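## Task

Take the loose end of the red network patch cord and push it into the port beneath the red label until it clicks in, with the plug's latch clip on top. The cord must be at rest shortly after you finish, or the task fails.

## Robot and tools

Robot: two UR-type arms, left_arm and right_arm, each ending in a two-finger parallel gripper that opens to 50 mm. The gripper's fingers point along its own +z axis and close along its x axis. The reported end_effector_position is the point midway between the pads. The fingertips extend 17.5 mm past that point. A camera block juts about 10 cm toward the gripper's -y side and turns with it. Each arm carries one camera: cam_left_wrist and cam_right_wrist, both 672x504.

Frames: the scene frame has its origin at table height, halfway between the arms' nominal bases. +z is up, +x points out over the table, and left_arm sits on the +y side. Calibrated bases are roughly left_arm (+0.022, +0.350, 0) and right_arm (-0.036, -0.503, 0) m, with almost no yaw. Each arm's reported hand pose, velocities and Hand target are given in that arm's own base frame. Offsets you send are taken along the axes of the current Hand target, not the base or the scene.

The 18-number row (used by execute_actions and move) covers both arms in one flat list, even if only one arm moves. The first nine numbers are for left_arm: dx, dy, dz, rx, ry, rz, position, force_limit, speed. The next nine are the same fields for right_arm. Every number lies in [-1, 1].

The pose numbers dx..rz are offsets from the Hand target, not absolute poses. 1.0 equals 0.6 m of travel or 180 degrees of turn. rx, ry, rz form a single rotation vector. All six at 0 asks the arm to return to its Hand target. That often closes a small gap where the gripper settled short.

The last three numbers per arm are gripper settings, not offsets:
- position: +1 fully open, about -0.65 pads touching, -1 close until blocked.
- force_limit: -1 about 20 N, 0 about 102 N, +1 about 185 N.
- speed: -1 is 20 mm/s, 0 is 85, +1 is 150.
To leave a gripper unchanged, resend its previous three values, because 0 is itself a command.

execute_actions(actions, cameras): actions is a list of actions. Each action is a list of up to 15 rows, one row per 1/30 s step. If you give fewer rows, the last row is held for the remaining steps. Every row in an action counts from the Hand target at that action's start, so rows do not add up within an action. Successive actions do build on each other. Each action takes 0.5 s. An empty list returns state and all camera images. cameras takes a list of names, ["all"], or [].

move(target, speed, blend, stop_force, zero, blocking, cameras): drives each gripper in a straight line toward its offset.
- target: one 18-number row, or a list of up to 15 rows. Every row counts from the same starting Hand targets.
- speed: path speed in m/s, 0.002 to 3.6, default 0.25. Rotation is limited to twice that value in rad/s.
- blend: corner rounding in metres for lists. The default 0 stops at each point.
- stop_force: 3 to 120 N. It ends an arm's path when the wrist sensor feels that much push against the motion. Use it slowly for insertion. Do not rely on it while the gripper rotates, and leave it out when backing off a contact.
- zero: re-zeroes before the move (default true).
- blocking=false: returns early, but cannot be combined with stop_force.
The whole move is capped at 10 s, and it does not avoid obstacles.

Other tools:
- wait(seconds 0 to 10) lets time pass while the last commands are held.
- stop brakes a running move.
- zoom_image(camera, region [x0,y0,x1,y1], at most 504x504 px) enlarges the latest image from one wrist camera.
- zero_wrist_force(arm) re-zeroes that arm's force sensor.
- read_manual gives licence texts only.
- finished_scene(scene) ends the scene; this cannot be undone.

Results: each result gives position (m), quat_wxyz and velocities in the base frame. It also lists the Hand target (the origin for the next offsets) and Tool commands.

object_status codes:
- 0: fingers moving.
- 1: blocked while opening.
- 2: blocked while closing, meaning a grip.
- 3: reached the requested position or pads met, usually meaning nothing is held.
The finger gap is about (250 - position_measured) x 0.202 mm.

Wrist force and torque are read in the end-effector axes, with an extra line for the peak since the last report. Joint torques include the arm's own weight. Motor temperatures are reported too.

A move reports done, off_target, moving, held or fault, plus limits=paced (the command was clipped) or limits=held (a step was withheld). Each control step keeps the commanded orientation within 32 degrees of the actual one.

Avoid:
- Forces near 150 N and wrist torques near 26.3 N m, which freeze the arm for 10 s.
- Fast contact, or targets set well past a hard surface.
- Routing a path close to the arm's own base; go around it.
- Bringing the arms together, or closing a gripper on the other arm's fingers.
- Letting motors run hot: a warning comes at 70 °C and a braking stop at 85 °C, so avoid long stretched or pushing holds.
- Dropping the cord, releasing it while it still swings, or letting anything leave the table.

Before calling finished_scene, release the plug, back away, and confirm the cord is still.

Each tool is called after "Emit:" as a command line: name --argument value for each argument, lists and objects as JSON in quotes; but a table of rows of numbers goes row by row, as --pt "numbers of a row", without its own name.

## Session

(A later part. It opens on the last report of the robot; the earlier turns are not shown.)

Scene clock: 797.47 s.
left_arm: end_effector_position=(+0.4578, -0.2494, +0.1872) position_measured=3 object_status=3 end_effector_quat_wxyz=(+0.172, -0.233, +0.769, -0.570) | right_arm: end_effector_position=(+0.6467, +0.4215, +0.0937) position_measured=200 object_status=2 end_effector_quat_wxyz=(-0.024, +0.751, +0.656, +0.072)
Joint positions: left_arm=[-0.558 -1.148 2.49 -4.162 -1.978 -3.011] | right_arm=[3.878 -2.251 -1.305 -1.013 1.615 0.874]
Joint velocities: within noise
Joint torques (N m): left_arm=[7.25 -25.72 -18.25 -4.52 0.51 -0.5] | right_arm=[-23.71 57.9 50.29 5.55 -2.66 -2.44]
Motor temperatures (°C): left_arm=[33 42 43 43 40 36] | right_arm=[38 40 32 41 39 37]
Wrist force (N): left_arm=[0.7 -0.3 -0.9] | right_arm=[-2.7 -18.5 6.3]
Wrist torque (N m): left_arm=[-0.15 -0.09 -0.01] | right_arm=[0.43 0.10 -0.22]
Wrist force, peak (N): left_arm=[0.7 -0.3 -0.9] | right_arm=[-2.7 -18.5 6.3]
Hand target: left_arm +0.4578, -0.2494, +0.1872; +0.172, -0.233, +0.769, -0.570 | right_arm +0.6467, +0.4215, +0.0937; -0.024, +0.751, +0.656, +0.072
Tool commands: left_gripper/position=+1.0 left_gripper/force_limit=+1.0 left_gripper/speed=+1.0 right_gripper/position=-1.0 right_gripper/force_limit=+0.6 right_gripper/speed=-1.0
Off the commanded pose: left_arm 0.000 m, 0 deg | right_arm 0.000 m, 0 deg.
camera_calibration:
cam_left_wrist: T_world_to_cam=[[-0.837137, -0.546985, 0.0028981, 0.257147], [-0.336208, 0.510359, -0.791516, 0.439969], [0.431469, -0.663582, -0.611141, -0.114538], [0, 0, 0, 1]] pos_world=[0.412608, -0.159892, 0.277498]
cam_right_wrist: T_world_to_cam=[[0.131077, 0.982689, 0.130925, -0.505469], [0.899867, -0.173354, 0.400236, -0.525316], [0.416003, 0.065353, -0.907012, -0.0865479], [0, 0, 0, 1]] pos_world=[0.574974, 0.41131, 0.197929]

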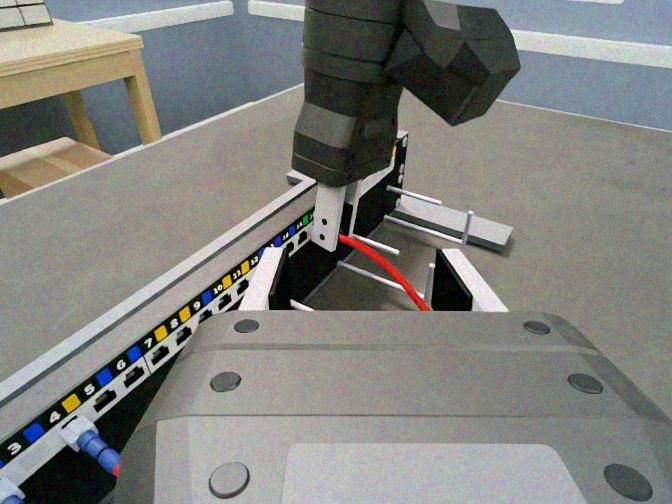

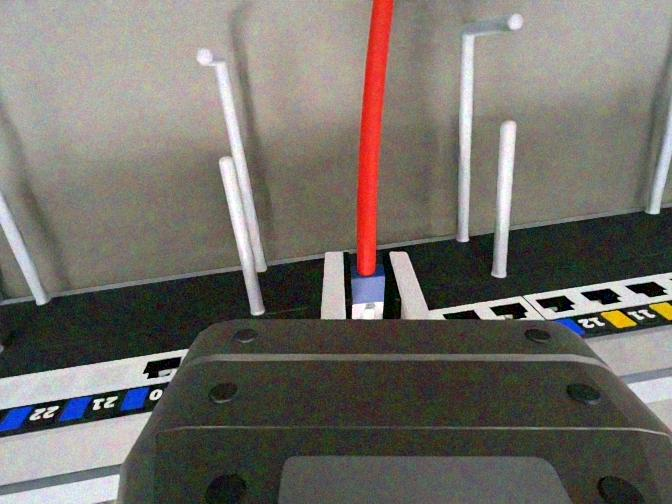

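Emit:
move --pt "0 0 0 0 0 0 1 1 1 0.0002 -0.001 0.0005 0 0 0 -1 0.6 -1" --speed 0.01

Emit:
wait --seconds 0.5

Scene clock: 802.57 s.
left_arm: end_effector_position=(+0.4578, -0.2494, +0.1872) position_measured=3 object_status=3 end_effector_quat_wxyz=(+0.172, -0.233, +0.769, -0.570) | right_arm: end_effector_position=(+0.6462, +0.4216, +0.0934) position_measured=200 object_status=2 end_effector_quat_wxyz=(-0.024, +0.751, +0.656, +0.072)
Joint positions: left_arm=[-0.558 -1.148 2.49 -4.162 -1.978 -3.011] | right_arm=[3.878 -2.25 -1.306 -1.012 1.615 0.874]
Joint torques (N m): left_arm=[8.56 -25.38 -18.82 -4.7 0.59 -0.95] | right_arm=[11.59 70.37 20.36 7.01 -2.54 2.65]
Wrist force (N): left_arm=[0.2 -0.5 -0.9] | right_arm=[-3.4 -6.7 1.0]
Wrist torque (N m): left_arm=[-0.19 -0.01 0.00] | right_arm=[0.23 0.16 -0.24]
Wrist force, peak (N): left_arm=[0.8 -0.7 -1.2] | right_arm=[-2.7 -18.8 6.4]
Hand target: left_arm +0.4578, -0.2494, +0.1872; +0.172, -0.233, +0.769, -0.570 | right_arm +0.6461, +0.4217, +0.0933; -0.024, +0.751, +0.656, +0.072
Off the commanded pose: left_arm 0.000 m, 0 deg | right_arm 0.000 m, 0 deg.
move: done

Scene clock: 803.07 s.
left_arm: end_effector_position=(+0.4578, -0.2494, +0.1872) position_measured=3 object_status=3 end_effector_quat_wxyz=(+0.172, -0.233, +0.769, -0.570) | right_arm: end_effector_position=(+0.6461, +0.4217, +0.0933) position_measured=200 object_status=2 end_effector_quat_wxyz=(-0.024, +0.751, +0.656, +0.072)
Joint positions: left_arm=[-0.558 -1.148 2.49 -4.162 -1.978 -3.011] | right_arm=[3.878 -2.25 -1.306 -1.012 1.615 0.874]
Joint torques (N m): left_arm=[6.43 -25.52 -18.54 -4.53 0.51 -0.66] | right_arm=[13.55 69.66 20.11 6.49 0.07 2.71]
Wrist force (N): left_arm=[0.5 -0.7 -1.1] | right_arm=[-4.1 -5.1 0.7]
Wrist torque (N m): left_arm=[-0.22 -0.05 -0.01] | right_arm=[0.20 0.16 -0.22]
Wrist force, peak (N): left_arm=[0.8 -0.6 -1.4] | right_arm=[-3.4 -6.2 1.1]
Hand target: left_arm +0.4578, -0.2494, +0.1872; +0.172, -0.233, +0.769, -0.570 | right_arm +0.6461, +0.4217, +0.0933; -0.024, +0.751, +0.656, +0.072
Tool commands: left_gripper/position=+1.0 left_gripper/force_limit=+1.0 left_gripper/speed=+1.0 right_gripper/position=-1.0 right_gripper/force_limit=+0.6 right_gripper/speed=-1.0
Off the commanded pose: left_arm 0.000 m, 0 deg | right_arm 0.000 m, 0 deg.
wait: 0.50 s; at rest by 0.17 s

Emit:
move --pt "0 0 0 0 0 0 1 1 1 -0.0003 0.0005 -0.0009 0.0083 0 0 -1 0.6 -1" --speed 0.01

Emit:
wait --seconds 0.5

Scene clock: 808.80 s.
left_arm: end_effector_position=(+0.4578, -0.2494, +0.1872) position_measured=3 object_status=3 end_effector_quat_wxyz=(+0.172, -0.233, +0.769, -0.570) | right_arm: end_effector_position=(+0.6463, +0.4214, +0.0939) position_measured=200 object_status=2 end_effector_quat_wxyz=(-0.033, +0.750, +0.657, +0.063)
Joint positions: left_arm=[-0.558 -1.148 2.49 -4.162 -1.978 -3.011] | right_arm=[3.871 -2.259 -1.284 -1.042 1.636 0.866]
Joint torques (N m): left_arm=[6.66 -25.85 -19.23 -4.68 0.47 -0.58] | right_arm=[-16.21 57.51 44.97 1.7 0.91 -2.44]
Wrist force (N): left_arm=[0.4 -0.6 -0.9] | right_arm=[3.2 0.6 8.7]
Wrist torque (N m): left_arm=[-0.21 -0.04 -0.01] | right_arm=[0.10 -0.18 -0.21]
Wrist force, peak (N): left_arm=[0.8 -0.3 -1.4] | right_arm=[3.2 0.6 8.7]
Hand target: left_arm +0.4578, -0.2494, +0.1872; +0.172, -0.233, +0.769, -0.570 | right_arm +0.6463, +0.4214, +0.0939; -0.033, +0.750, +0.657, +0.063
Off the commanded pose: left_arm 0.000 m, 0 deg | right_arm 0.000 m, 0 deg.
move: done

Scene clock: 809.30 s.
left_arm: end_effector_position=(+0.4578, -0.2494, +0.1872) position_measured=3 object_status=3 end_effector_quat_wxyz=(+0.172, -0.233, +0.769, -0.570) | right_arm: end_effector_position=(+0.6463, +0.4214, +0.0939) position_measured=200 object_status=2 end_effector_quat_wxyz=(-0.033, +0.750, +0.657, +0.063)
Joint positions: left_arm=[-0.558 -1.148 2.49 -4.162 -1.978 -3.011] | right_arm=[3.871 -2.259 -1.283 -1.043 1.636 0.866]
Joint torques (N m): left_arm=[6.24 -24.87 -18.04 -4.52 0.55 -0.62] | right_arm=[-16.37 57.5 43.82 1.85 1.06 -2.39]
Wrist force (N): left_arm=[0.6 -0.6 -1.2] | right_arm=[3.2 0.3 8.7]
Wrist torque (N m): left_arm=[-0.20 -0.07 -0.01] | right_arm=[0.07 -0.17 -0.21]
Wrist force, peak (N): left_arm=[0.6 -0.5 -1.4] | right_arm=[3.3 0.5 8.8]
Hand target: left_arm +0.4578, -0.2494, +0.1872; +0.172, -0.233, +0.769, -0.570 | right_arm +0.6463, +0.4214, +0.0939; -0.033, +0.750, +0.657, +0.063
Tool commands: left_gripper/position=+1.0 left_gripper/force_limit=+1.0 left_gripper/speed=+1.0 right_gripper/position=-1.0 right_gripper/force_limit=+0.6 right_gripper/speed=-1.0
Off the commanded pose: left_arm 0.000 m, 0 deg | right_arm 0.000 m, 0 deg.
wait: 0.50 s; at rest by 0.17 s

Emit:
move --pt "0 0 0 0 0 0 1 1 1 0.0002 0.0005 0.0008 0 0 0 -1 0.6 -1" --speed 0.01

Emit:
move --pt "0 0 0 0 0 0 1 1 1 0.0012 0.01 0.0003 0 0 0 -1 0.6 -1" --speed 0.01 --stop_force 25 --cameras '["cam_left_wrist","cam_right_wrist"]'

Emit:
zoom_image --camera "cam_left_wrist" --region '[290, 206, 340, 256]'

Emit:
zoom_image --camera "cam_right_wrist" --region '[320, 230, 420, 320]'

Scene clock: 814.60 s.
left_arm: end_effector_position=(+0.4578, -0.2494, +0.1872) position_measured=3 object_status=3 end_effector_quat_wxyz=(+0.172, -0.233, +0.769, -0.570) | right_arm: end_effector_position=(+0.6466, +0.4216, +0.0935) position_measured=200 object_status=2 end_effector_quat_wxyz=(-0.033, +0.750, +0.657, +0.063)
Joint positions: left_arm=[-0.558 -1.148 2.49 -4.162 -1.978 -3.011] | right_arm=[3.871 -2.26 -1.283 -1.042 1.636 0.866]
Joint torques (N m): left_arm=[6.59 -25.75 -18.63 -4.63 0.67 -0.64] | right_arm=[-17.37 46.83 43.66 7.88 -0.62 -2.48]
Wrist force (N): left_arm=[0.5 -0.5 -1.1] | right_arm=[-6.4 -14.3 -7.6]
Wrist torque (N m): left_arm=[-0.19 -0.06 0.00] | right_arm=[0.07 -0.16 -0.14]
Wrist force, peak (N): left_arm=[0.6 -0.8 -1.3] | right_arm=[-6.4 -14.3 -7.6]
Hand target: left_arm +0.4578, -0.2494, +0.1872; +0.172, -0.233, +0.769, -0.570 | right_arm +0.6467, +0.4216, +0.0934; -0.033, +0.750, +0.657, +0.063
Off the commanded pose: left_arm 0.000 m, 0 deg | right_arm 0.000 m, 0 deg.
move: done

Scene clock: 815.93 s.
left_arm: end_effector_position=(+0.4578, -0.2494, +0.1872) position_measured=3 object_status=3 end_effector_quat_wxyz=(+0.172, -0.233, +0.769, -0.570) | right_arm: end_effector_position=(+0.6473, +0.4216, +0.0934) position_measured=200 object_status=2 end_effector_quat_wxyz=(-0.033, +0.750, +0.657, +0.063)
Joint positions: left_arm=[-0.558 -1.148 2.49 -4.162 -1.978 -3.011] | right_arm=[3.87 -2.262 -1.28 -1.043 1.636 0.865]
Joint torques (N m): left_arm=[7.05 -26 -18.41 -4.39 0.49 -0.57] | right_arm=[6.62 63.5 19.13 5.41 -3.48 2.51]
Wrist force (N): left_arm=[0.7 -0.4 -1.2] | right_arm=[-3.8 -20.2 -8.6]
Wrist torque (N m): left_arm=[-0.19 -0.09 -0.01] | right_arm=[0.09 -0.19 -0.16]
Wrist force, peak (N): left_arm=[0.7 -0.6 -1.3] | right_arm=[-13.4 -38.3 -15.0]
Hand target: left_arm +0.4578, -0.2494, +0.1872; +0.172, -0.233, +0.769, -0.570 | right_arm +0.6473, +0.4216, +0.0934; -0.033, +0.750, +0.657, +0.063 (not the last commanded pose)
Off the commanded pose: left_arm 0.000 m, 0 deg | right_arm 0.005 m, 0 deg.
move: contact (right_arm)
camera_calibration:
cam_left_wrist: T_world_to_cam=[[-0.837137, -0.546985, 0.0028981, 0.257147], [-0.336208, 0.510359, -0.791516, 0.439969], [0.431469, -0.663582, -0.611141, -0.114538], [0, 0, 0, 1]] pos_world=[0.412608, -0.159892, 0.277498]
cam_right_wrist: T_world_to_cam=[[0.130868, 0.982703, 0.131027, -0.505552], [0.910467, -0.171432, 0.376379, -0.531242], [0.392331, 0.0700403, -0.917153, -0.0727642], [0, 0, 0, 1]] pos_world=[0.578386, 0.410832, 0.199453]

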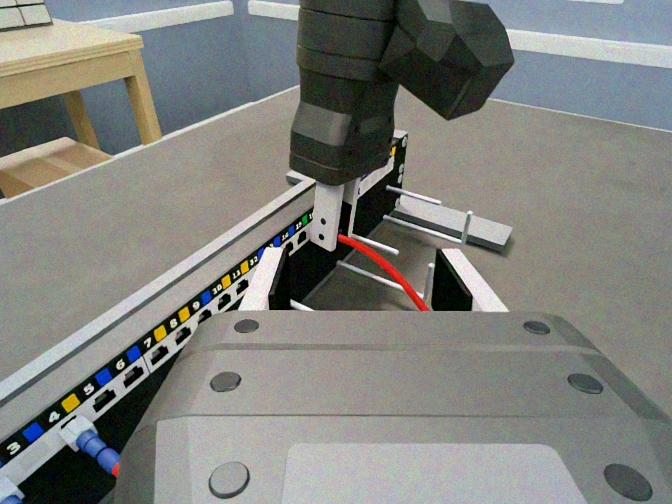

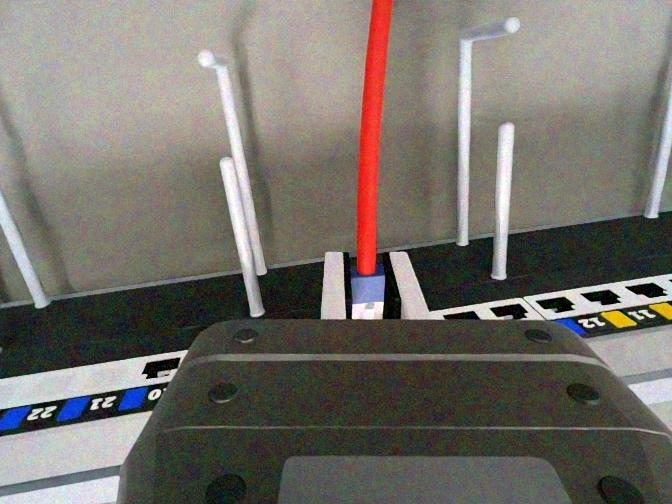

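Scaled by 10.080 from the camera's 672x504 image, which has a finer 960x720 frame.

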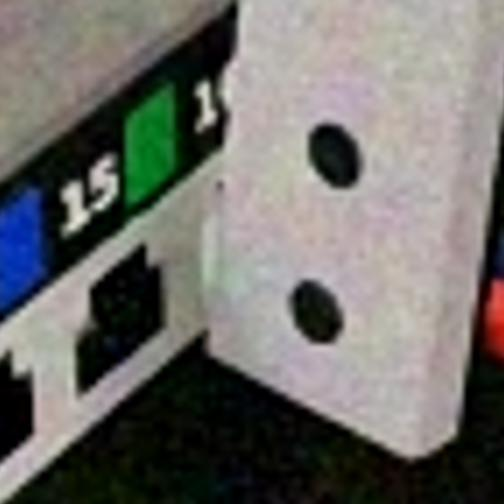

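Scaled by 5.040 from the camera's 672x504 image, which has a finer 960x720 frame.

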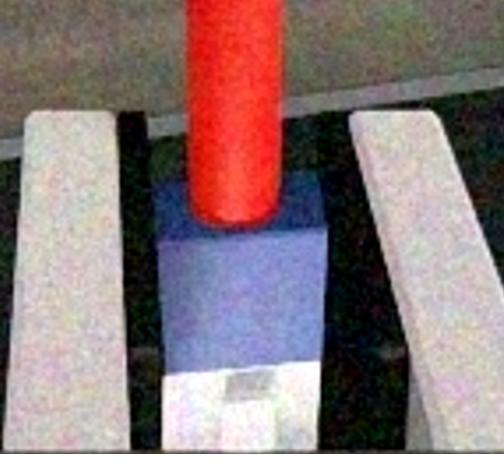

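Emit:
move --pt "0 0 0 0 0 0 1 1 1 -0.0003 -0.006 -0.0007 0 0 0 -1 0.6 -1" --speed 0.005 --stop_force 30 --cameras '["cam_left_wrist","cam_right_wrist"]'

Emit:
zoom_image --camera "cam_left_wrist" --region '[290, 206, 340, 256]'

Emit:
zoom_image --camera "cam_right_wrist" --region '[320, 230, 420, 320]'

Scene clock: 822.50 s.
left_arm: end_effector_position=(+0.4578, -0.2494, +0.1872) position_measured=3 object_status=3 end_effector_quat_wxyz=(+0.172, -0.233, +0.769, -0.570) | right_arm: end_effector_position=(+0.6465, +0.4216, +0.0935) position_measured=200 object_status=2 end_effector_quat_wxyz=(-0.033, +0.750, +0.657, +0.063)
Joint positions: left_arm=[-0.558 -1.148 2.49 -4.162 -1.978 -3.011] | right_arm=[3.871 -2.26 -1.283 -1.042 1.636 0.866]
Joint torques (N m): left_arm=[6.46 -25.44 -19.94 -4.62 0.73 -0.7] | right_arm=[-10.98 52.01 38.61 1.49 2.16 -2.09]
Wrist force (N): left_arm=[0.3 -0.5 -1.0] | right_arm=[3.4 8.8 3.1]
Wrist torque (N m): left_arm=[-0.19 -0.02 -0.01] | right_arm=[-0.09 -0.15 -0.27]
Wrist force, peak (N): left_arm=[0.7 -1.0 -1.2] | right_arm=[-3.9 -20.4 -8.7]
Hand target: left_arm +0.4578, -0.2494, +0.1872; +0.172, -0.233, +0.769, -0.570 | right_arm +0.6465, +0.4216, +0.0935; -0.033, +0.750, +0.657, +0.063 (not the last commanded pose)
Off the commanded pose: left_arm 0.000 m, 0 deg | right_arm 0.003 m, 0 deg.
move: contact (right_arm)
camera_calibration:
cam_left_wrist: T_world_to_cam=[[-0.837137, -0.546985, 0.0028981, 0.257147], [-0.336208, 0.510359, -0.791516, 0.439969], [0.431469, -0.663582, -0.611141, -0.114538], [0, 0, 0, 1]] pos_world=[0.412608, -0.159892, 0.277498]
cam_right_wrist: T_world_to_cam=[[0.130967, 0.982697, 0.130977, -0.505491], [0.910415, -0.171511, 0.376469, -0.530416], [0.392419, 0.0699387, -0.917124, -0.0723348], [0, 0, 0, 1]] pos_world=[0.577487, 0.410832, 0.199553]

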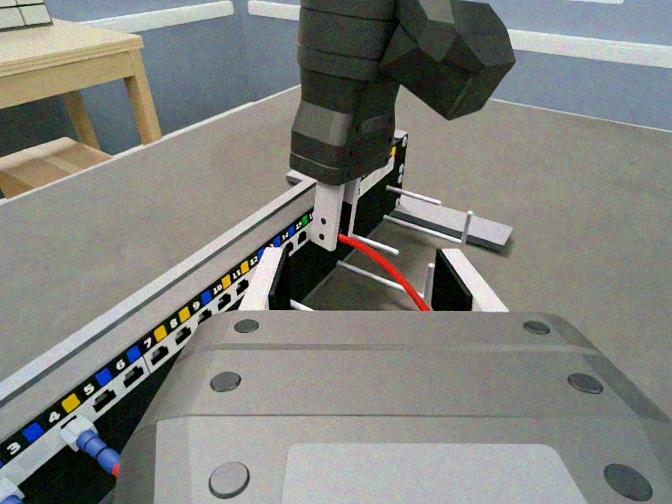

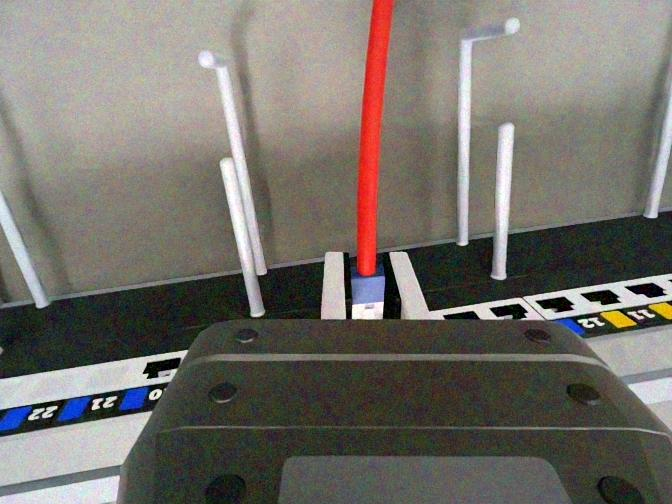

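Scaled by 10.080 from the camera's 672x504 image, which has a finer 960x720 frame.

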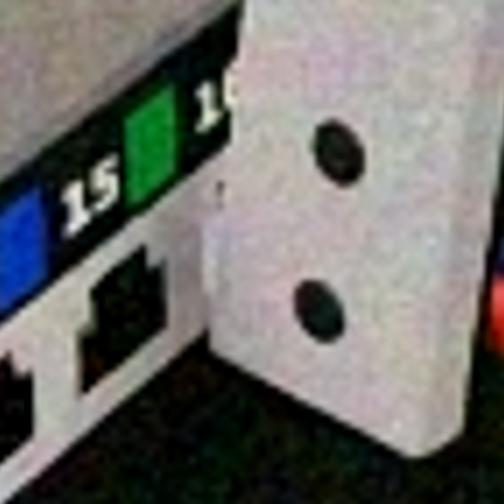

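Scaled by 5.040 from the camera's 672x504 image, which has a finer 960x720 frame.

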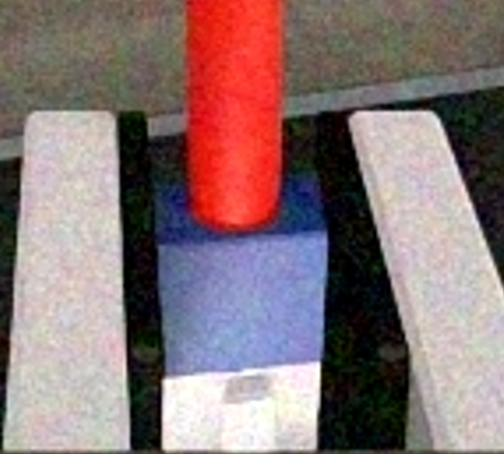

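Emit:
move --pt "0 0 0 0 0 0 1 1 1 -0.0003 -0.006 -0.0005 0 0 0 -1 0.6 -1" --speed 0.005 --stop_force 22 --cameras '["cam_left_wrist"]'

Emit:
zoom_image --camera "cam_left_wrist" --region '[290, 206, 340, 256]'

Scene clock: 826.90 s.
left_arm: end_effector_position=(+0.4578, -0.2494, +0.1872) position_measured=3 object_status=3 end_effector_quat_wxyz=(+0.172, -0.233, +0.769, -0.570) | right_arm: end_effector_position=(+0.6429, +0.4219, +0.0937) position_measured=200 object_status=2 end_effector_quat_wxyz=(-0.033, +0.750, +0.657, +0.063)
Joint positions: left_arm=[-0.558 -1.148 2.49 -4.162 -1.978 -3.011] | right_arm=[3.874 -2.253 -1.295 -1.037 1.636 0.87]
Joint torques (N m): left_arm=[7.43 -26.57 -18.63 -4.77 0.53 -0.93] | right_arm=[15.49 66.07 14.2 4.82 -1.07 2.53]
Wrist force (N): left_arm=[0.6 -0.5 -1.2] | right_arm=[1.8 2.1 -0.5]
Wrist torque (N m): left_arm=[-0.19 -0.08 -0.01] | right_arm=[0.06 -0.27 -0.18]
Wrist force, peak (N): left_arm=[1.0 -0.6 -1.4] | right_arm=[9.5 23.4 6.6]
Hand target: left_arm +0.4578, -0.2494, +0.1872; +0.172, -0.233, +0.769, -0.570 | right_arm +0.6429, +0.4219, +0.0937; -0.033, +0.750, +0.657, +0.063
Off the commanded pose: left_arm 0.000 m, 0 deg | right_arm 0.000 m, 0 deg.
move: done
camera_calibration:
cam_left_wrist: T_world_to_cam=[[-0.837137, -0.546985, 0.0028981, 0.257147], [-0.336208, 0.510359, -0.791516, 0.439969], [0.431469, -0.663582, -0.611141, -0.114538], [0, 0, 0, 1]] pos_world=[0.412608, -0.159892, 0.277498]
Images, in order (width x height): cam_left_wrist 672x504.

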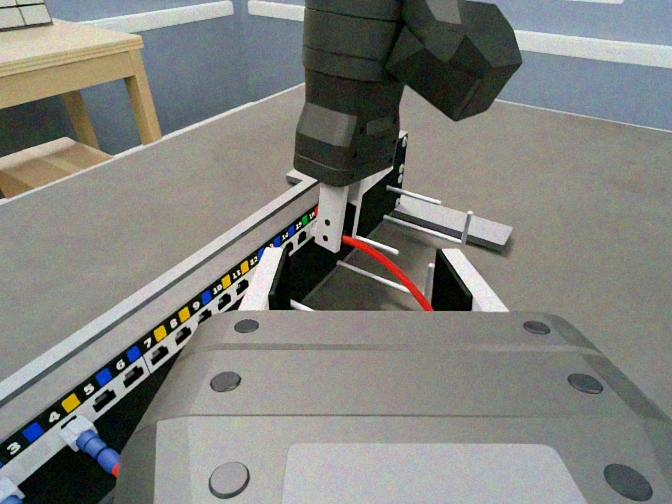

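Scaled by 10.080 from the camera's 672x504 image, which has a finer 960x720 frame.

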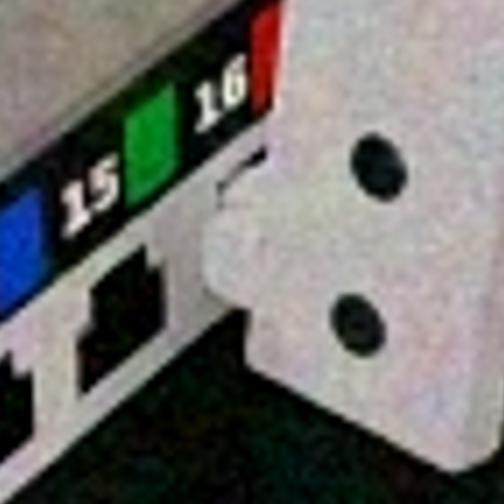

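Emit:
move --pt "0 0 0 0 0 0 1 1 1 0.0002 0 0.0003 0 -0.0083 0 -1 0.6 -1" --speed 0.01

Emit:
wait --seconds 0.5

Scene clock: 835.63 s.
left_arm: end_effector_position=(+0.4578, -0.2494, +0.1872) position_measured=3 object_status=3 end_effector_quat_wxyz=(+0.172, -0.233, +0.769, -0.570) | right_arm: end_effector_position=(+0.6429, +0.4221, +0.0935) position_measured=200 object_status=2 end_effector_quat_wxyz=(-0.025, +0.751, +0.657, +0.053)
Joint positions: left_arm=[-0.558 -1.148 2.49 -4.162 -1.978 -3.011] | right_arm=[3.88 -2.26 -1.275 -1.069 1.618 0.874]
Joint torques (N m): left_arm=[7 -25.76 -18.42 -4.56 0.53 -0.63] | right_arm=[12.59 46.13 37.34 0.04 -2.1 2.51]
Wrist force (N): left_arm=[0.4 -0.4 -1.3] | right_arm=[6.0 0.8 -2.0]
Wrist torque (N m): left_arm=[-0.17 -0.04 -0.01] | right_arm=[0.01 -0.17 -0.30]
Wrist force, peak (N): left_arm=[0.4 -0.6 -1.5] | right_arm=[6.0 0.9 -2.1]
Hand target: left_arm +0.4578, -0.2494, +0.1872; +0.172, -0.233, +0.769, -0.570 | right_arm +0.6429, +0.4220, +0.0935; -0.025, +0.751, +0.657, +0.053
Off the commanded pose: left_arm 0.000 m, 0 deg | right_arm 0.000 m, 0 deg.
move: done

Scene clock: 836.13 s.
left_arm: end_effector_position=(+0.4578, -0.2494, +0.1872) position_measured=3 object_status=3 end_effector_quat_wxyz=(+0.172, -0.233, +0.769, -0.570) | right_arm: end_effector_position=(+0.6429, +0.4220, +0.0935) position_measured=200 object_status=2 end_effector_quat_wxyz=(-0.025, +0.751, +0.657, +0.053)
Joint positions: left_arm=[-0.558 -1.148 2.49 -4.162 -1.978 -3.011] | right_arm=[3.881 -2.26 -1.275 -1.069 1.618 0.874]
Joint torques (N m): left_arm=[6.38 -25.47 -18.48 -4.51 0.42 -0.73] | right_arm=[12.19 46.29 35.97 -0.03 -2.15 2.61]
Wrist force (N): left_arm=[0.3 -0.7 -1.2] | right_arm=[6.2 0.8 -2.2]
Wrist torque (N m): left_arm=[-0.24 -0.02 -0.01] | right_arm=[0.02 -0.18 -0.30]
Wrist force, peak (N): left_arm=[0.7 -0.9 -1.2] | right_arm=[6.2 0.8 -2.2]
Hand target: left_arm +0.4578, -0.2494, +0.1872; +0.172, -0.233, +0.769, -0.570 | right_arm +0.6429, +0.4220, +0.0935; -0.025, +0.751, +0.657, +0.053
Tool commands: left_gripper/position=+1.0 left_gripper/force_limit=+1.0 left_gripper/speed=+1.0 right_gripper/position=-1.0 right_gripper/force_limit=+0.6 right_gripper/speed=-1.0
Off the commanded pose: left_arm 0.000 m, 0 deg | right_arm 0.000 m, 0 deg.
wait: 0.50 s; at rest by 0.17 s

Emit:
move --pt "0 0 0 0 0 0 1 1 1 0.0006 0 0 0 0 0 -1 0.6 -1" --speed 0.01

Emit:
move --pt "0 0 0 0 0 0 1 1 1 0.0003 0 0.0001 0 -0.0055 0 -1 0.6 -1" --speed 0.01

Scene clock: 842.13 s.
left_arm: end_effector_position=(+0.4578, -0.2494, +0.1872) position_measured=3 object_status=3 end_effector_quat_wxyz=(+0.172, -0.233, +0.769, -0.570) | right_arm: end_effector_position=(+0.6429, +0.4224, +0.0935) position_measured=200 object_status=2 end_effector_quat_wxyz=(-0.025, +0.751, +0.657, +0.053)
Joint positions: left_arm=[-0.558 -1.148 2.49 -4.162 -1.978 -3.011] | right_arm=[3.881 -2.26 -1.274 -1.07 1.618 0.875]
Joint torques (N m): left_arm=[7.04 -25.4 -18.49 -4.52 0.59 -0.81] | right_arm=[15.3 46.13 39.21 1.64 -1.32 2.42]
Wrist force (N): left_arm=[0.8 -0.6 -1.1] | right_arm=[-0.8 -1.6 -3.8]
Wrist torque (N m): left_arm=[-0.22 -0.10 -0.01] | right_arm=[0.04 -0.27 -0.16]
Wrist force, peak (N): left_arm=[0.7 -0.5 -1.5] | right_arm=[6.3 0.8 -2.1]
Hand target: left_arm +0.4578, -0.2494, +0.1872; +0.172, -0.233, +0.769, -0.570 | right_arm +0.6429, +0.4224, +0.0935; -0.025, +0.751, +0.657, +0.053
Off the commanded pose: left_arm 0.000 m, 0 deg | right_arm 0.000 m, 0 deg.
move: done

Scene clock: 843.30 s.
left_arm: end_effector_position=(+0.4578, -0.2494, +0.1872) position_measured=3 object_status=3 end_effector_quat_wxyz=(+0.172, -0.233, +0.769, -0.570) | right_arm: end_effector_position=(+0.6430, +0.4226, +0.0935) position_measured=200 object_status=2 end_effector_quat_wxyz=(-0.019, +0.752, +0.658, +0.047)
Joint positions: left_arm=[-0.558 -1.148 2.49 -4.162 -1.978 -3.011] | right_arm=[3.885 -2.265 -1.261 -1.091 1.607 0.878]
Joint torques (N m): left_arm=[6.72 -25.84 -18.53 -4.64 0.6 -0.84] | right_arm=[14.55 45.23 38.7 1.32 -1.77 2.39]
Wrist force (N): left_arm=[0.7 -0.3 -0.9] | right_arm=[0.2 -2.1 -5.2]
Wrist torque (N m): left_arm=[-0.16 -0.09 -0.01] | right_arm=[0.01 -0.13 -0.20]
Wrist force, peak (N): left_arm=[0.8 -0.5 -1.4] | right_arm=[0.2 -2.1 -5.2]
Hand target: left_arm +0.4578, -0.2494, +0.1872; +0.172, -0.233, +0.769, -0.570 | right_arm +0.6430, +0.4226, +0.0935; -0.019, +0.752, +0.658, +0.047
Off the commanded pose: left_arm 0.000 m, 0 deg | right_arm 0.000 m, 0 deg.
move: done

Emit:
move --pt "0 0 0 0 0 0 1 1 1 0.0005 0.0005 -0.0003 0 -0.0075 0 -1 0.6 -1" --speed 0.01

Emit:
move --pt "0 0 0 0 0 0 1 1 1 0.0012 0.016 0.0005 0 0 0 -1 0.6 -1" --speed 0.01 --stop_force 12

Scene clock: 847.60 s.
left_arm: end_effector_position=(+0.4578, -0.2494, +0.1872) position_measured=3 object_status=3 end_effector_quat_wxyz=(+0.172, -0.233, +0.769, -0.570) | right_arm: end_effector_position=(+0.6433, +0.4228, +0.0937) position_measured=200 object_status=2 end_effector_quat_wxyz=(-0.011, +0.752, +0.658, +0.038)
Joint positions: left_arm=[-0.558 -1.148 2.49 -4.162 -1.978 -3.011] | right_arm=[3.89 -2.273 -1.241 -1.122 1.591 0.883]
Joint torques (N m): left_arm=[6.79 -26.2 -18.61 -4.61 0.27 -0.83] | right_arm=[10.8 46.24 40.89 2.01 -3.53 2.42]
Wrist force (N): left_arm=[0.5 -0.4 -1.2] | right_arm=[-0.3 -9.3 -4.3]
Wrist torque (N m): left_arm=[-0.19 -0.04 0.00] | right_arm=[0.15 0.07 -0.17]
Wrist force, peak (N): left_arm=[0.6 -0.8 -1.5] | right_arm=[-0.3 -9.2 -4.4]
Hand target: left_arm +0.4578, -0.2494, +0.1872; +0.172, -0.233, +0.769, -0.570 | right_arm +0.6433, +0.4228, +0.0937; -0.011, +0.752, +0.658, +0.038
Off the commanded pose: left_arm 0.000 m, 0 deg | right_arm 0.000 m, 0 deg.
move: done

Scene clock: 848.87 s.
left_arm: end_effector_position=(+0.4578, -0.2494, +0.1872) position_measured=3 object_status=3 end_effector_quat_wxyz=(+0.172, -0.233, +0.769, -0.570) | right_arm: end_effector_position=(+0.6437, +0.4230, +0.0937) position_measured=200 object_status=2 end_effector_quat_wxyz=(-0.011, +0.752, +0.658, +0.038)
Joint positions: left_arm=[-0.558 -1.148 2.49 -4.162 -1.978 -3.011] | right_arm=[3.89 -2.274 -1.239 -1.123 1.591 0.883]
Joint torques (N m): left_arm=[6.25 -24.73 -18.38 -4.78 0.34 -0.76] | right_arm=[7.51 63.36 18.92 6.24 -5.03 2.44]
Wrist force (N): left_arm=[0.5 -0.4 -1.2] | right_arm=[-3.6 -19.4 -7.5]
Wrist torque (N m): left_arm=[-0.18 -0.06 -0.01] | right_arm=[0.19 -0.05 -0.04]
Wrist force, peak (N): left_arm=[1.0 -0.6 -1.3] | right_arm=[-6.3 -27.4 -8.9]
Hand target: left_arm +0.4578, -0.2494, +0.1872; +0.172, -0.233, +0.769, -0.570 | right_arm +0.6437, +0.4230, +0.0937; -0.011, +0.752, +0.658, +0.038 (not the last commanded pose)
Off the commanded pose: left_arm 0.000 m, 0 deg | right_arm 0.009 m, 0 deg.
move: contact (right_arm)

Emit:
move --pt "0 0 0 0 0 0 1 1 1 0 0 -0.0005 0 0 0 -1 0.6 -1" --speed 0.01

Emit:
move --pt "0 0 0 0 0 0 1 1 1 -0.0003 0 0 0 0 0 -1 0.6 -1" --speed 0.01

Emit:
move --pt "0 0 0 0 0 0 1 1 1 0.0012 0.016 0.0005 0 0 0 -1 0.6 -1" --speed 0.01 --stop_force 12

Scene clock: 857.27 s.
left_arm: end_effector_position=(+0.4578, -0.2494, +0.1872) position_measured=3 object_status=3 end_effector_quat_wxyz=(+0.172, -0.233, +0.769, -0.570) | right_arm: end_effector_position=(+0.6436, +0.4229, +0.0939) position_measured=200 object_status=2 end_effector_quat_wxyz=(-0.011, +0.752, +0.658, +0.038)
Joint positions: left_arm=[-0.558 -1.148 2.49 -4.162 -1.978 -3.011] | right_arm=[3.89 -2.274 -1.239 -1.123 1.591 0.883]
Joint torques (N m): left_arm=[6.24 -26.64 -19.5 -4.49 0.52 -0.82] | right_arm=[6.39 66.67 44.35 3.56 -2.77 1.87]
Wrist force (N): left_arm=[0.7 -0.3 -0.9] | right_arm=[-0.4 -15.4 -1.9]
Wrist torque (N m): left_arm=[-0.16 -0.08 -0.01] | right_arm=[0.20 -0.01 -0.06]
Wrist force, peak (N): left_arm=[0.8 -0.7 -1.4] | right_arm=[-3.8 -19.6 -7.5]
Hand target: left_arm +0.4578, -0.2494, +0.1872; +0.172, -0.233, +0.769, -0.570 | right_arm +0.6437, +0.4230, +0.0940; -0.011, +0.752, +0.658, +0.038
Off the commanded pose: left_arm 0.000 m, 0 deg | right_arm 0.000 m, 0 deg.
move: done

Scene clock: 857.97 s.
left_arm: end_effector_position=(+0.4578, -0.2494, +0.1872) position_measured=3 object_status=3 end_effector_quat_wxyz=(+0.172, -0.233, +0.769, -0.570) | right_arm: end_effector_position=(+0.6436, +0.4229, +0.0940) position_measured=200 object_status=2 end_effector_quat_wxyz=(-0.011, +0.752, +0.658, +0.038)
Joint positions: left_arm=[-0.558 -1.148 2.49 -4.162 -1.978 -3.011] | right_arm=[3.89 -2.273 -1.239 -1.123 1.591 0.883]
Joint torques (N m): left_arm=[6.91 -25.81 -18.13 -4.56 0.67 -0.75] | right_arm=[-18.85 69.3 19.3 6.86 -2.38 -2.24]
Wrist force (N): left_arm=[0.5 -0.7 -1.2] | right_arm=[1.4 -13.4 0.9]
Wrist torque (N m): left_arm=[-0.23 -0.05 -0.01] | right_arm=[0.23 -0.02 -0.07]
Wrist force, peak (N): left_arm=[0.8 -0.5 -1.2] | right_arm=[-0.5 -15.7 -1.0]
Hand target: left_arm +0.4578, -0.2494, +0.1872; +0.172, -0.233, +0.769, -0.570 | right_arm +0.6436, +0.4228, +0.0940; -0.011, +0.752, +0.658, +0.038
Off the commanded pose: left_arm 0.000 m, 0 deg | right_arm 0.000 m, 0 deg.
move: done

Scene clock: 859.23 s.
left_arm: end_effector_position=(+0.4578, -0.2494, +0.1872) position_measured=3 object_status=3 end_effector_quat_wxyz=(+0.172, -0.233, +0.769, -0.570) | right_arm: end_effector_position=(+0.6440, +0.4228, +0.0940) position_measured=200 object_status=2 end_effector_quat_wxyz=(-0.011, +0.752, +0.658, +0.038)
Joint positions: left_arm=[-0.558 -1.148 2.49 -4.162 -1.978 -3.011] | right_arm=[3.889 -2.274 -1.238 -1.123 1.591 0.882]
Joint torques (N m): left_arm=[7.81 -26.6 -18.24 -4.58 0.46 -0.76] | right_arm=[2.22 66.68 21.66 7.88 -6.19 2.44]
Wrist force (N): left_arm=[0.6 -0.5 -0.9] | right_arm=[-0.3 -25.5 -3.4]
Wrist torque (N m): left_arm=[-0.20 -0.06 -0.01] | right_arm=[0.33 0.00 -0.04]
Wrist force, peak (N): left_arm=[0.8 -0.6 -1.4] | right_arm=[-3.0 -31.8 -4.2]
Hand target: left_arm +0.4578, -0.2494, +0.1872; +0.172, -0.233, +0.769, -0.570 | right_arm +0.6440, +0.4228, +0.0940; -0.011, +0.752, +0.658, +0.038 (not the last commanded pose)
Off the commanded pose: left_arm 0.000 m, 0 deg | right_arm 0.009 m, 0 deg.
move: contact (right_arm)

Emit:
move --pt "0 0 0 0 0 0 1 1 1 0 -0.0012 0 0 0 0 -1 0.6 -1" --pt "0 0 0 0 0 0 1 1 1 -0.0014 -0.0012 -0.0006 0 0.0213 0 -1 0.6 -1" --speed 0.01

Emit:
wait --seconds 0.3

Scene clock: 868.27 s.
left_arm: end_effector_position=(+0.4578, -0.2494, +0.1872) position_measured=3 object_status=3 end_effector_quat_wxyz=(+0.172, -0.233, +0.769, -0.570) | right_arm: end_effector_position=(+0.6431, +0.4221, +0.0943) position_measured=200 object_status=2 end_effector_quat_wxyz=(-0.033, +0.750, +0.657, +0.063)
Joint positions: left_arm=[-0.558 -1.148 2.49 -4.162 -1.978 -3.011] | right_arm=[3.874 -2.253 -1.293 -1.039 1.636 0.869]
Joint torques (N m): left_arm=[7.74 -25.62 -18.46 -4.66 0.35 -0.8] | right_arm=[-14.83 70.77 19.77 5.63 1.11 -2.64]
Wrist force (N): left_arm=[0.7 -0.4 -1.1] | right_arm=[1.9 0.3 5.0]
Wrist torque (N m): left_arm=[-0.17 -0.09 -0.01] | right_arm=[0.24 -0.35 -0.09]
Wrist force, peak (N): left_arm=[0.7 -1.0 -1.4] | right_arm=[-0.2 -25.7 -3.6]
Hand target: left_arm +0.4578, -0.2494, +0.1872; +0.172, -0.233, +0.769, -0.570 | right_arm +0.6431, +0.4221, +0.0943; -0.033, +0.750, +0.657, +0.063
Off the commanded pose: left_arm 0.000 m, 0 deg | right_arm 0.000 m, 0 deg.
move: done

Scene clock: 868.57 s.
left_arm: end_effector_position=(+0.4578, -0.2494, +0.1872) position_measured=3 object_status=3 end_effector_quat_wxyz=(+0.172, -0.233, +0.769, -0.570) | right_arm: end_effector_position=(+0.6431, +0.4221, +0.0943) position_measured=200 object_status=2 end_effector_quat_wxyz=(-0.033, +0.750, +0.657, +0.063)
Joint positions: left_arm=[-0.558 -1.148 2.49 -4.162 -1.978 -3.011] | right_arm=[3.874 -2.253 -1.293 -1.039 1.636 0.869]
Joint torques (N m): left_arm=[5.74 -26.01 -18.29 -4.5 0.46 -1.04] | right_arm=[-15.01 71.68 18.29 5.68 1.01 -2.61]
Wrist force (N): left_arm=[0.5 -0.5 -1.1] | right_arm=[1.8 0.3 5.0]
Wrist torque (N m): left_arm=[-0.19 -0.05 -0.01] | right_arm=[0.23 -0.33 -0.09]
Wrist force, peak (N): left_arm=[0.6 -0.6 -1.2] | right_arm=[1.9 0.3 5.1]
Hand target: left_arm +0.4578, -0.2494, +0.1872; +0.172, -0.233, +0.769, -0.570 | right_arm +0.6431, +0.4221, +0.0943; -0.033, +0.750, +0.657, +0.063
Tool commands: left_gripper/position=+1.0 left_gripper/force_limit=+1.0 left_gripper/speed=+1.0 right_gripper/position=-1.0 right_gripper/force_limit=+0.6 right_gripper/speed=-1.0
Off the commanded pose: left_arm 0.000 m, 0 deg | right_arm 0.000 m, 0 deg.
wait: 0.30 s; at rest by 0.17 s

Emit:
move --pt "0 0 0 0 0 0 1 1 1 0.0003 0 0.0016 -0.0083 0 0 -1 0.6 -1" --speed 0.01

Emit:
wait --seconds 0.3

Scene clock: 873.40 s.
left_arm: end_effector_position=(+0.4578, -0.2494, +0.1872) position_measured=3 object_status=3 end_effector_quat_wxyz=(+0.172, -0.233, +0.769, -0.570) | right_arm: end_effector_position=(+0.6432, +0.4224, +0.0933) position_measured=200 object_status=2 end_effector_quat_wxyz=(-0.024, +0.751, +0.656, +0.072)
Joint positions: left_arm=[-0.558 -1.148 2.49 -4.162 -1.978 -3.011] | right_arm=[3.882 -2.245 -1.315 -1.008 1.615 0.878]
Joint torques (N m): left_arm=[6.06 -26.09 -18.47 -4.69 0.43 -0.91] | right_arm=[16.5 67.48 18.12 6.36 -1.15 2.32]
Wrist force (N): left_arm=[0.5 -0.6 -1.3] | right_arm=[-2.5 -1.0 0.2]
Wrist torque (N m): left_arm=[-0.21 -0.05 0.00] | right_arm=[0.15 -0.38 -0.07]
Wrist force, peak (N): left_arm=[0.9 -0.6 -1.4] | right_arm=[3.1 -1.6 5.0]
Hand target: left_arm +0.4578, -0.2494, +0.1872; +0.172, -0.233, +0.769, -0.570 | right_arm +0.6432, +0.4224, +0.0933; -0.024, +0.751, +0.656, +0.072
Off the commanded pose: left_arm 0.000 m, 0 deg | right_arm 0.000 m, 0 deg.
move: done

Scene clock: 873.70 s.
left_arm: end_effector_position=(+0.4578, -0.2494, +0.1872) position_measured=3 object_status=3 end_effector_quat_wxyz=(+0.172, -0.233, +0.769, -0.570) | right_arm: end_effector_position=(+0.6432, +0.4224, +0.0933) position_measured=200 object_status=2 end_effector_quat_wxyz=(-0.024, +0.751, +0.656, +0.072)
Joint positions: left_arm=[-0.558 -1.148 2.49 -4.162 -1.978 -3.011] | right_arm=[3.882 -2.245 -1.315 -1.008 1.615 0.878]
Joint torques (N m): left_arm=[7.56 -26.5 -18.35 -4.65 0.49 -0.84] | right_arm=[16.02 67.69 18.53 6.29 -0.94 2.4]
Wrist force (N): left_arm=[0.4 -0.7 -1.1] | right_arm=[-2.6 -0.9 0.2]
Wrist torque (N m): left_arm=[-0.22 -0.04 -0.01] | right_arm=[0.15 -0.40 -0.08]
Wrist force, peak (N): left_arm=[0.5 -0.6 -1.4] | right_arm=[-2.6 -1.1 0.4]
Hand target: left_arm +0.4578, -0.2494, +0.1872; +0.172, -0.233, +0.769, -0.570 | right_arm +0.6432, +0.4224, +0.0933; -0.024, +0.751, +0.656, +0.072
Tool commands: left_gripper/position=+1.0 left_gripper/force_limit=+1.0 left_gripper/speed=+1.0 right_gripper/position=-1.0 right_gripper/force_limit=+0.6 right_gripper/speed=-1.0
Off the commanded pose: left_arm 0.000 m, 0 deg | right_arm 0.000 m, 0 deg.
wait: 0.30 s; at rest by 0.17 s

Emit:
move --pt "0 0 0 0 0 0 1 1 1 0.0005 0 0.0002 0 -0.0139 0 -1 0.6 -1" --speed 0.01

Emit:
move --pt "0 0 0 0 0 0 1 1 1 0.0014 0.016 0.0007 0 0 0 -1 0.6 -1" --speed 0.01 --stop_force 12

Emit:
move --pt "0 0 0 0 0 0 1 1 1 0.0014 0.016 0.0007 0 0 0 -1 0.6 -1" --speed 0.01 --stop_force 14

Scene clock: 881.00 s.
left_arm: end_effector_position=(+0.4578, -0.2494, +0.1872) position_measured=3 object_status=3 end_effector_quat_wxyz=(+0.172, -0.233, +0.769, -0.570) | right_arm: end_effector_position=(+0.6432, +0.4227, +0.0933) position_measured=200 object_status=2 end_effector_quat_wxyz=(-0.009, +0.752, +0.657, +0.055)
Joint positions: left_arm=[-0.558 -1.148 2.49 -4.162 -1.978 -3.011] | right_arm=[3.892 -2.257 -1.282 -1.062 1.586 0.887]
Joint torques (N m): left_arm=[7.51 -26.44 -17.73 -4.85 0.49 -0.84] | right_arm=[13.33 49.76 40.17 1.09 -1.88 2.52]
Wrist force (N): left_arm=[0.6 -0.5 -0.9] | right_arm=[3.0 0.1 1.6]
Wrist torque (N m): left_arm=[-0.19 -0.08 -0.01] | right_arm=[0.17 -0.12 -0.20]
Wrist force, peak (N): left_arm=[0.8 -0.6 -1.5] | right_arm=[3.0 0.1 1.9]
Hand target: left_arm +0.4578, -0.2494, +0.1872; +0.172, -0.233, +0.769, -0.570 | right_arm +0.6432, +0.4227, +0.0933; -0.009, +0.752, +0.657, +0.055
Off the commanded pose: left_arm 0.000 m, 0 deg | right_arm 0.000 m, 0 deg.
move: done

Scene clock: 882.23 s.
left_arm: end_effector_position=(+0.4578, -0.2494, +0.1872) position_measured=3 object_status=3 end_effector_quat_wxyz=(+0.172, -0.233, +0.769, -0.570) | right_arm: end_effector_position=(+0.6437, +0.4228, +0.0932) position_measured=200 object_status=2 end_effector_quat_wxyz=(-0.009, +0.752, +0.657, +0.055)
Joint positions: left_arm=[-0.558 -1.148 2.49 -4.162 -1.978 -3.011] | right_arm=[3.892 -2.258 -1.28 -1.063 1.586 0.886]
Joint torques (N m): left_arm=[6.47 -25.33 -18.66 -4.22 0.57 -0.77] | right_arm=[10.92 66.24 19.01 5.42 -3.12 2.4]
Wrist force (N): left_arm=[0.6 -0.5 -0.9] | right_arm=[-2.4 -10.4 -2.7]
Wrist torque (N m): left_arm=[-0.20 -0.07 -0.01] | right_arm=[0.19 -0.21 -0.06]
Wrist force, peak (N): left_arm=[0.6 -0.7 -1.4] | right_arm=[-5.4 -18.0 -4.6]
Hand target: left_arm +0.4578, -0.2494, +0.1872; +0.172, -0.233, +0.769, -0.570 | right_arm +0.6436, +0.4228, +0.0932; -0.009, +0.752, +0.657, +0.055 (not the last commanded pose)
Off the commanded pose: left_arm 0.000 m, 0 deg | right_arm 0.009 m, 0 deg.
move: contact (right_arm)

Scene clock: 883.53 s.
left_arm: end_effector_position=(+0.4578, -0.2494, +0.1872) position_measured=3 object_status=3 end_effector_quat_wxyz=(+0.172, -0.233, +0.769, -0.570) | right_arm: end_effector_position=(+0.6442, +0.4229, +0.0932) position_measured=200 object_status=2 end_effector_quat_wxyz=(-0.009, +0.752, +0.657, +0.055)
Joint positions: left_arm=[-0.558 -1.148 2.49 -4.162 -1.978 -3.011] | right_arm=[3.891 -2.259 -1.278 -1.065 1.586 0.886]
Joint torques (N m): left_arm=[7.03 -27.04 -18.27 -4.79 0.77 -1.11] | right_arm=[10.95 65.96 22 6.36 -2.92 2.28]
Wrist force (N): left_arm=[0.7 -0.5 -1.0] | right_arm=[-5.5 -16.4 -4.2]
Wrist torque (N m): left_arm=[-0.19 -0.09 -0.01] | right_arm=[0.24 -0.23 0.00]
Wrist force, peak (N): left_arm=[0.7 -0.7 -1.4] | right_arm=[-9.4 -27.2 -5.9]
Hand target: left_arm +0.4578, -0.2494, +0.1872; +0.172, -0.233, +0.769, -0.570 | right_arm +0.6442, +0.4229, +0.0932; -0.009, +0.752, +0.657, +0.055 (not the last commanded pose)
Off the commanded pose: left_arm 0.000 m, 0 deg | right_arm 0.009 m, 0 deg.
move: contact (right_arm)

Emit:
move --pt "0 0 0 0 0 0 1 1 1 -0.0003 -0.0006 -0.0003 0 0 0 -1 0.6 -1" --speed 0.01

Emit:
move --pt "0 0 0 0 0 0 1 1 1 0 0 0 0 0 0 -0.15 0.6 -1" --cameras '["cam_left_wrist","cam_right_wrist"]'

Emit:
zoom_image --camera "cam_left_wrist" --region '[290, 206, 340, 256]'

Emit:
zoom_image --camera "cam_right_wrist" --region '[320, 230, 420, 320]'

Scene clock: 901.13 s.
left_arm: end_effector_position=(+0.4578, -0.2494, +0.1872) position_measured=3 object_status=3 end_effector_quat_wxyz=(+0.172, -0.233, +0.769, -0.570) | right_arm: end_effector_position=(+0.6439, +0.4228, +0.0933) position_measured=200 object_status=2 end_effector_quat_wxyz=(-0.009, +0.752, +0.657, +0.055)
Joint positions: left_arm=[-0.558 -1.148 2.49 -4.162 -1.978 -3.011] | right_arm=[3.891 -2.258 -1.279 -1.064 1.586 0.886]
Joint torques (N m): left_arm=[5.66 -25.66 -18.31 -4.67 0.42 -1.18] | right_arm=[12.41 70.79 18.59 5.58 -2.38 2.3]
Wrist force (N): left_arm=[0.5 -0.5 -1.1] | right_arm=[2.5 -2.4 3.8]
Wrist torque (N m): left_arm=[-0.20 -0.06 -0.01] | right_arm=[0.14 -0.14 -0.11]
Wrist force, peak (N): left_arm=[0.6 -0.5 -1.7] | right_arm=[-5.6 -16.7 -4.2]
Hand target: left_arm +0.4578, -0.2494, +0.1872; +0.172, -0.233, +0.769, -0.570 | right_arm +0.6438, +0.4228, +0.0934; -0.009, +0.752, +0.657, +0.055
Off the commanded pose: left_arm 0.000 m, 0 deg | right_arm 0.000 m, 0 deg.
move: done

Scene clock: 901.63 s.
left_arm: end_effector_position=(+0.4578, -0.2494, +0.1872) position_measured=3 object_status=3 end_effector_quat_wxyz=(+0.172, -0.233, +0.769, -0.570) | right_arm: end_effector_position=(+0.6439, +0.4228, +0.0934) position_measured=175 object_status=3 end_effector_quat_wxyz=(-0.009, +0.752, +0.657, +0.055)
Joint positions: left_arm=[-0.558 -1.148 2.49 -4.162 -1.978 -3.011] | right_arm=[3.891 -2.258 -1.279 -1.064 1.586 0.886]
Joint torques (N m): left_arm=[5.87 -26.4 -18.38 -4.57 0.65 -1.05] | right_arm=[12.05 63.1 18.07 4.33 1.1 2.48]
Wrist force (N): left_arm=[0.4 -0.7 -1.3] | right_arm=[2.9 2.7 0.2]
Wrist torque (N m): left_arm=[-0.24 -0.03 -0.01] | right_arm=[0.23 -0.60 -0.15]
Wrist force, peak (N): left_arm=[0.9 -0.3 -1.4] | right_arm=[4.8 -1.1 3.5]
Hand target: left_arm +0.4578, -0.2494, +0.1872; +0.172, -0.233, +0.769, -0.570 | right_arm +0.6438, +0.4228, +0.0934; -0.009, +0.752, +0.657, +0.055
Off the commanded pose: left_arm 0.000 m, 0 deg | right_arm 0.000 m, 0 deg.
move: done
camera_calibration:
cam_left_wrist: T_world_to_cam=[[-0.837137, -0.546985, 0.0028981, 0.257147], [-0.336208, 0.510359, -0.791516, 0.439969], [0.431469, -0.663582, -0.611141, -0.114538], [0, 0, 0, 1]] pos_world=[0.412608, -0.159892, 0.277498]
cam_right_wrist: T_world_to_cam=[[0.134183, 0.987103, 0.0873078, -0.506125], [0.902017, -0.158146, 0.401691, -0.530424], [0.410318, 0.0248529, -0.911604, -0.0645273], [0, 0, 0, 1]] pos_world=[0.572842, 0.417316, 0.198432]

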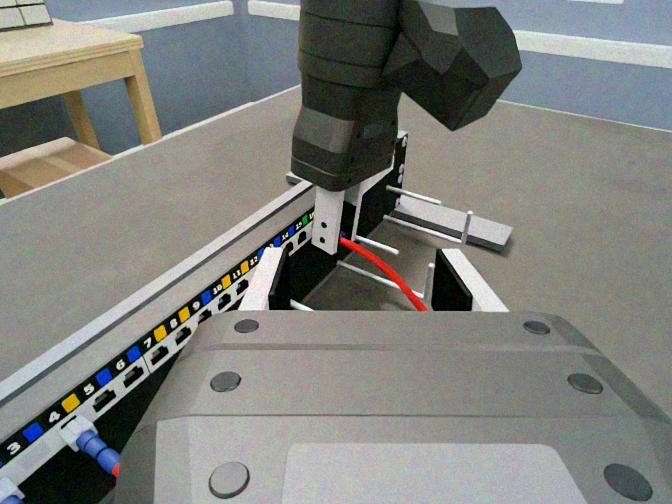

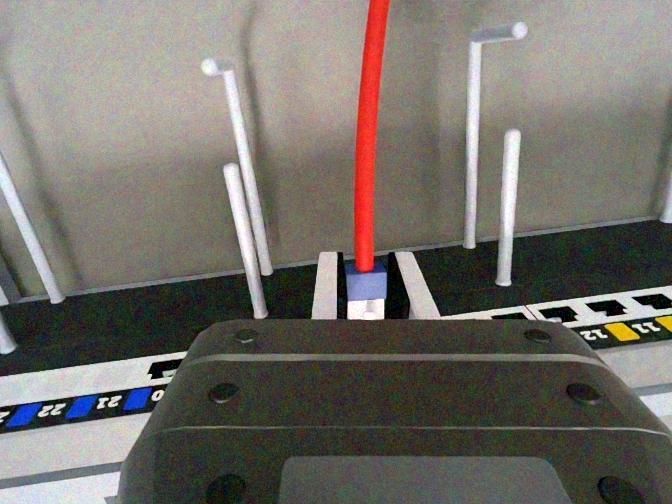

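Scaled by 10.080 from the camera's 672x504 image, which has a finer 960x720 frame.

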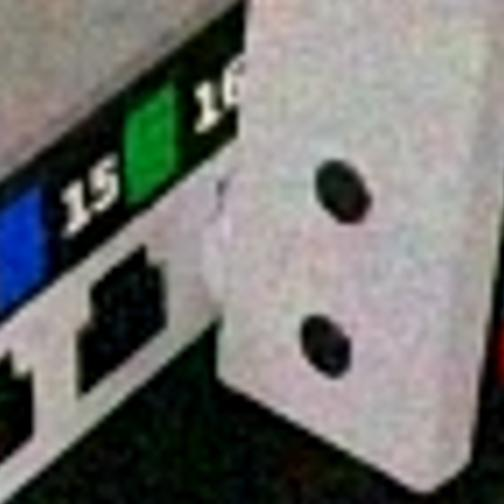

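Scaled by 5.040 from the camera's 672x504 image, which has a finer 960x720 frame.

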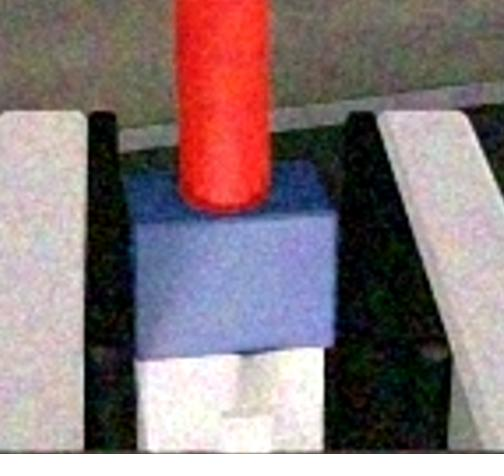

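Emit:
move --pt "0 0 0 0 0 0 1 1 1 0.00215 0.0018 0 0.0226 -0.0272 -0.0256 -0.15 0.6 -1" --speed 0.02 --cameras '["cam_left_wrist","cam_right_wrist"]'

Emit:
zoom_image --camera "cam_left_wrist" --region '[290, 206, 340, 256]'

Emit:
zoom_image --camera "cam_right_wrist" --region '[320, 230, 420, 320]'

Scene clock: 913.40 s.
left_arm: end_effector_position=(+0.4578, -0.2494, +0.1872) position_measured=3 object_status=3 end_effector_quat_wxyz=(+0.172, -0.233, +0.769, -0.570) | right_arm: end_effector_position=(+0.6451, +0.4239, +0.0935) position_measured=175 object_status=3 end_effector_quat_wxyz=(-0.006, +0.726, +0.688, +0.000)
Joint positions: left_arm=[-0.558 -1.148 2.49 -4.162 -1.978 -3.011] | right_arm=[3.893 -2.317 -1.141 -1.255 1.582 0.805]
Joint torques (N m): left_arm=[6.26 -26.53 -17.91 -4.68 0.52 -1] | right_arm=[15.32 52.74 40.29 0.88 -1.08 -2.62]
Wrist force (N): left_arm=[0.8 -0.6 -1.3] | right_arm=[2.8 2.0 0.5]
Wrist torque (N m): left_arm=[-0.21 -0.09 -0.01] | right_arm=[0.25 -0.61 -0.07]
Wrist force, peak (N): left_arm=[0.9 -0.6 -1.5] | right_arm=[3.3 2.5 0.2]
Hand target: left_arm +0.4578, -0.2494, +0.1872; +0.172, -0.233, +0.769, -0.570 | right_arm +0.6451, +0.4239, +0.0935; -0.006, +0.726, +0.688, +0.000
Off the commanded pose: left_arm 0.000 m, 0 deg | right_arm 0.000 m, 0 deg.
move: done
camera_calibration:
cam_left_wrist: T_world_to_cam=[[-0.837137, -0.546985, 0.0028981, 0.257147], [-0.336208, 0.510359, -0.791516, 0.439969], [0.431469, -0.663582, -0.611141, -0.114538], [0, 0, 0, 1]] pos_world=[0.412608, -0.159892, 0.277498]
cam_right_wrist: T_world_to_cam=[[0.0562886, 0.998415, -0.000212053, -0.453768], [0.938525, -0.0528397, 0.341143, -0.593967], [0.340591, -0.0194015, -0.940011, 0.00151038], [0, 0, 0, 1]] pos_world=[0.58248, 0.421693, 0.203951]

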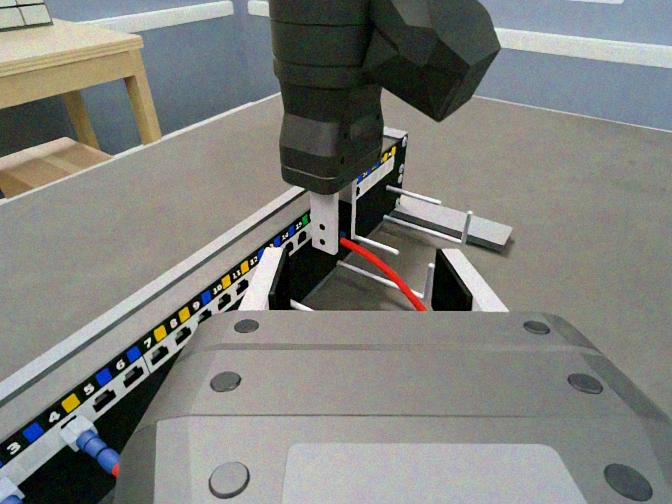

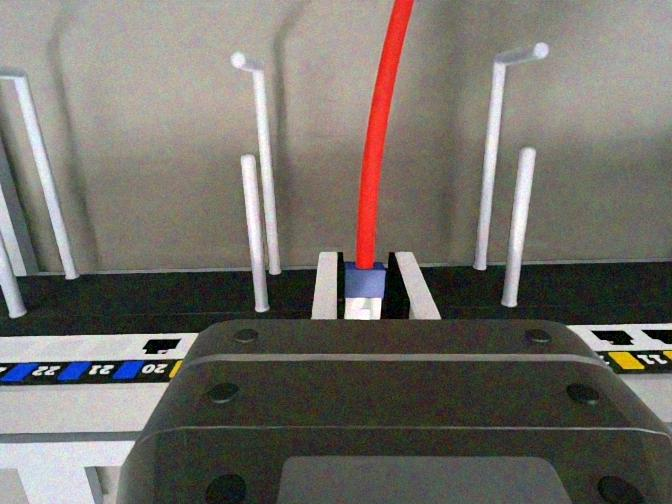

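Scaled by 10.080 from the camera's 672x504 image, which has a finer 960x720 frame.

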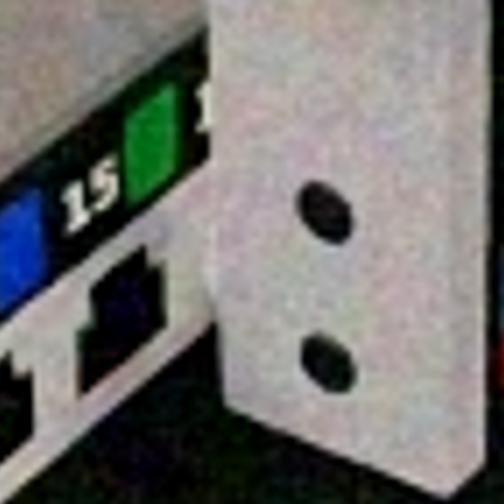

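Scaled by 5.040 from the camera's 672x504 image, which has a finer 960x720 frame.

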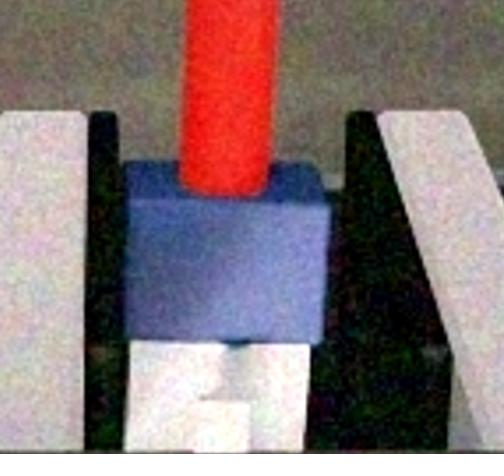

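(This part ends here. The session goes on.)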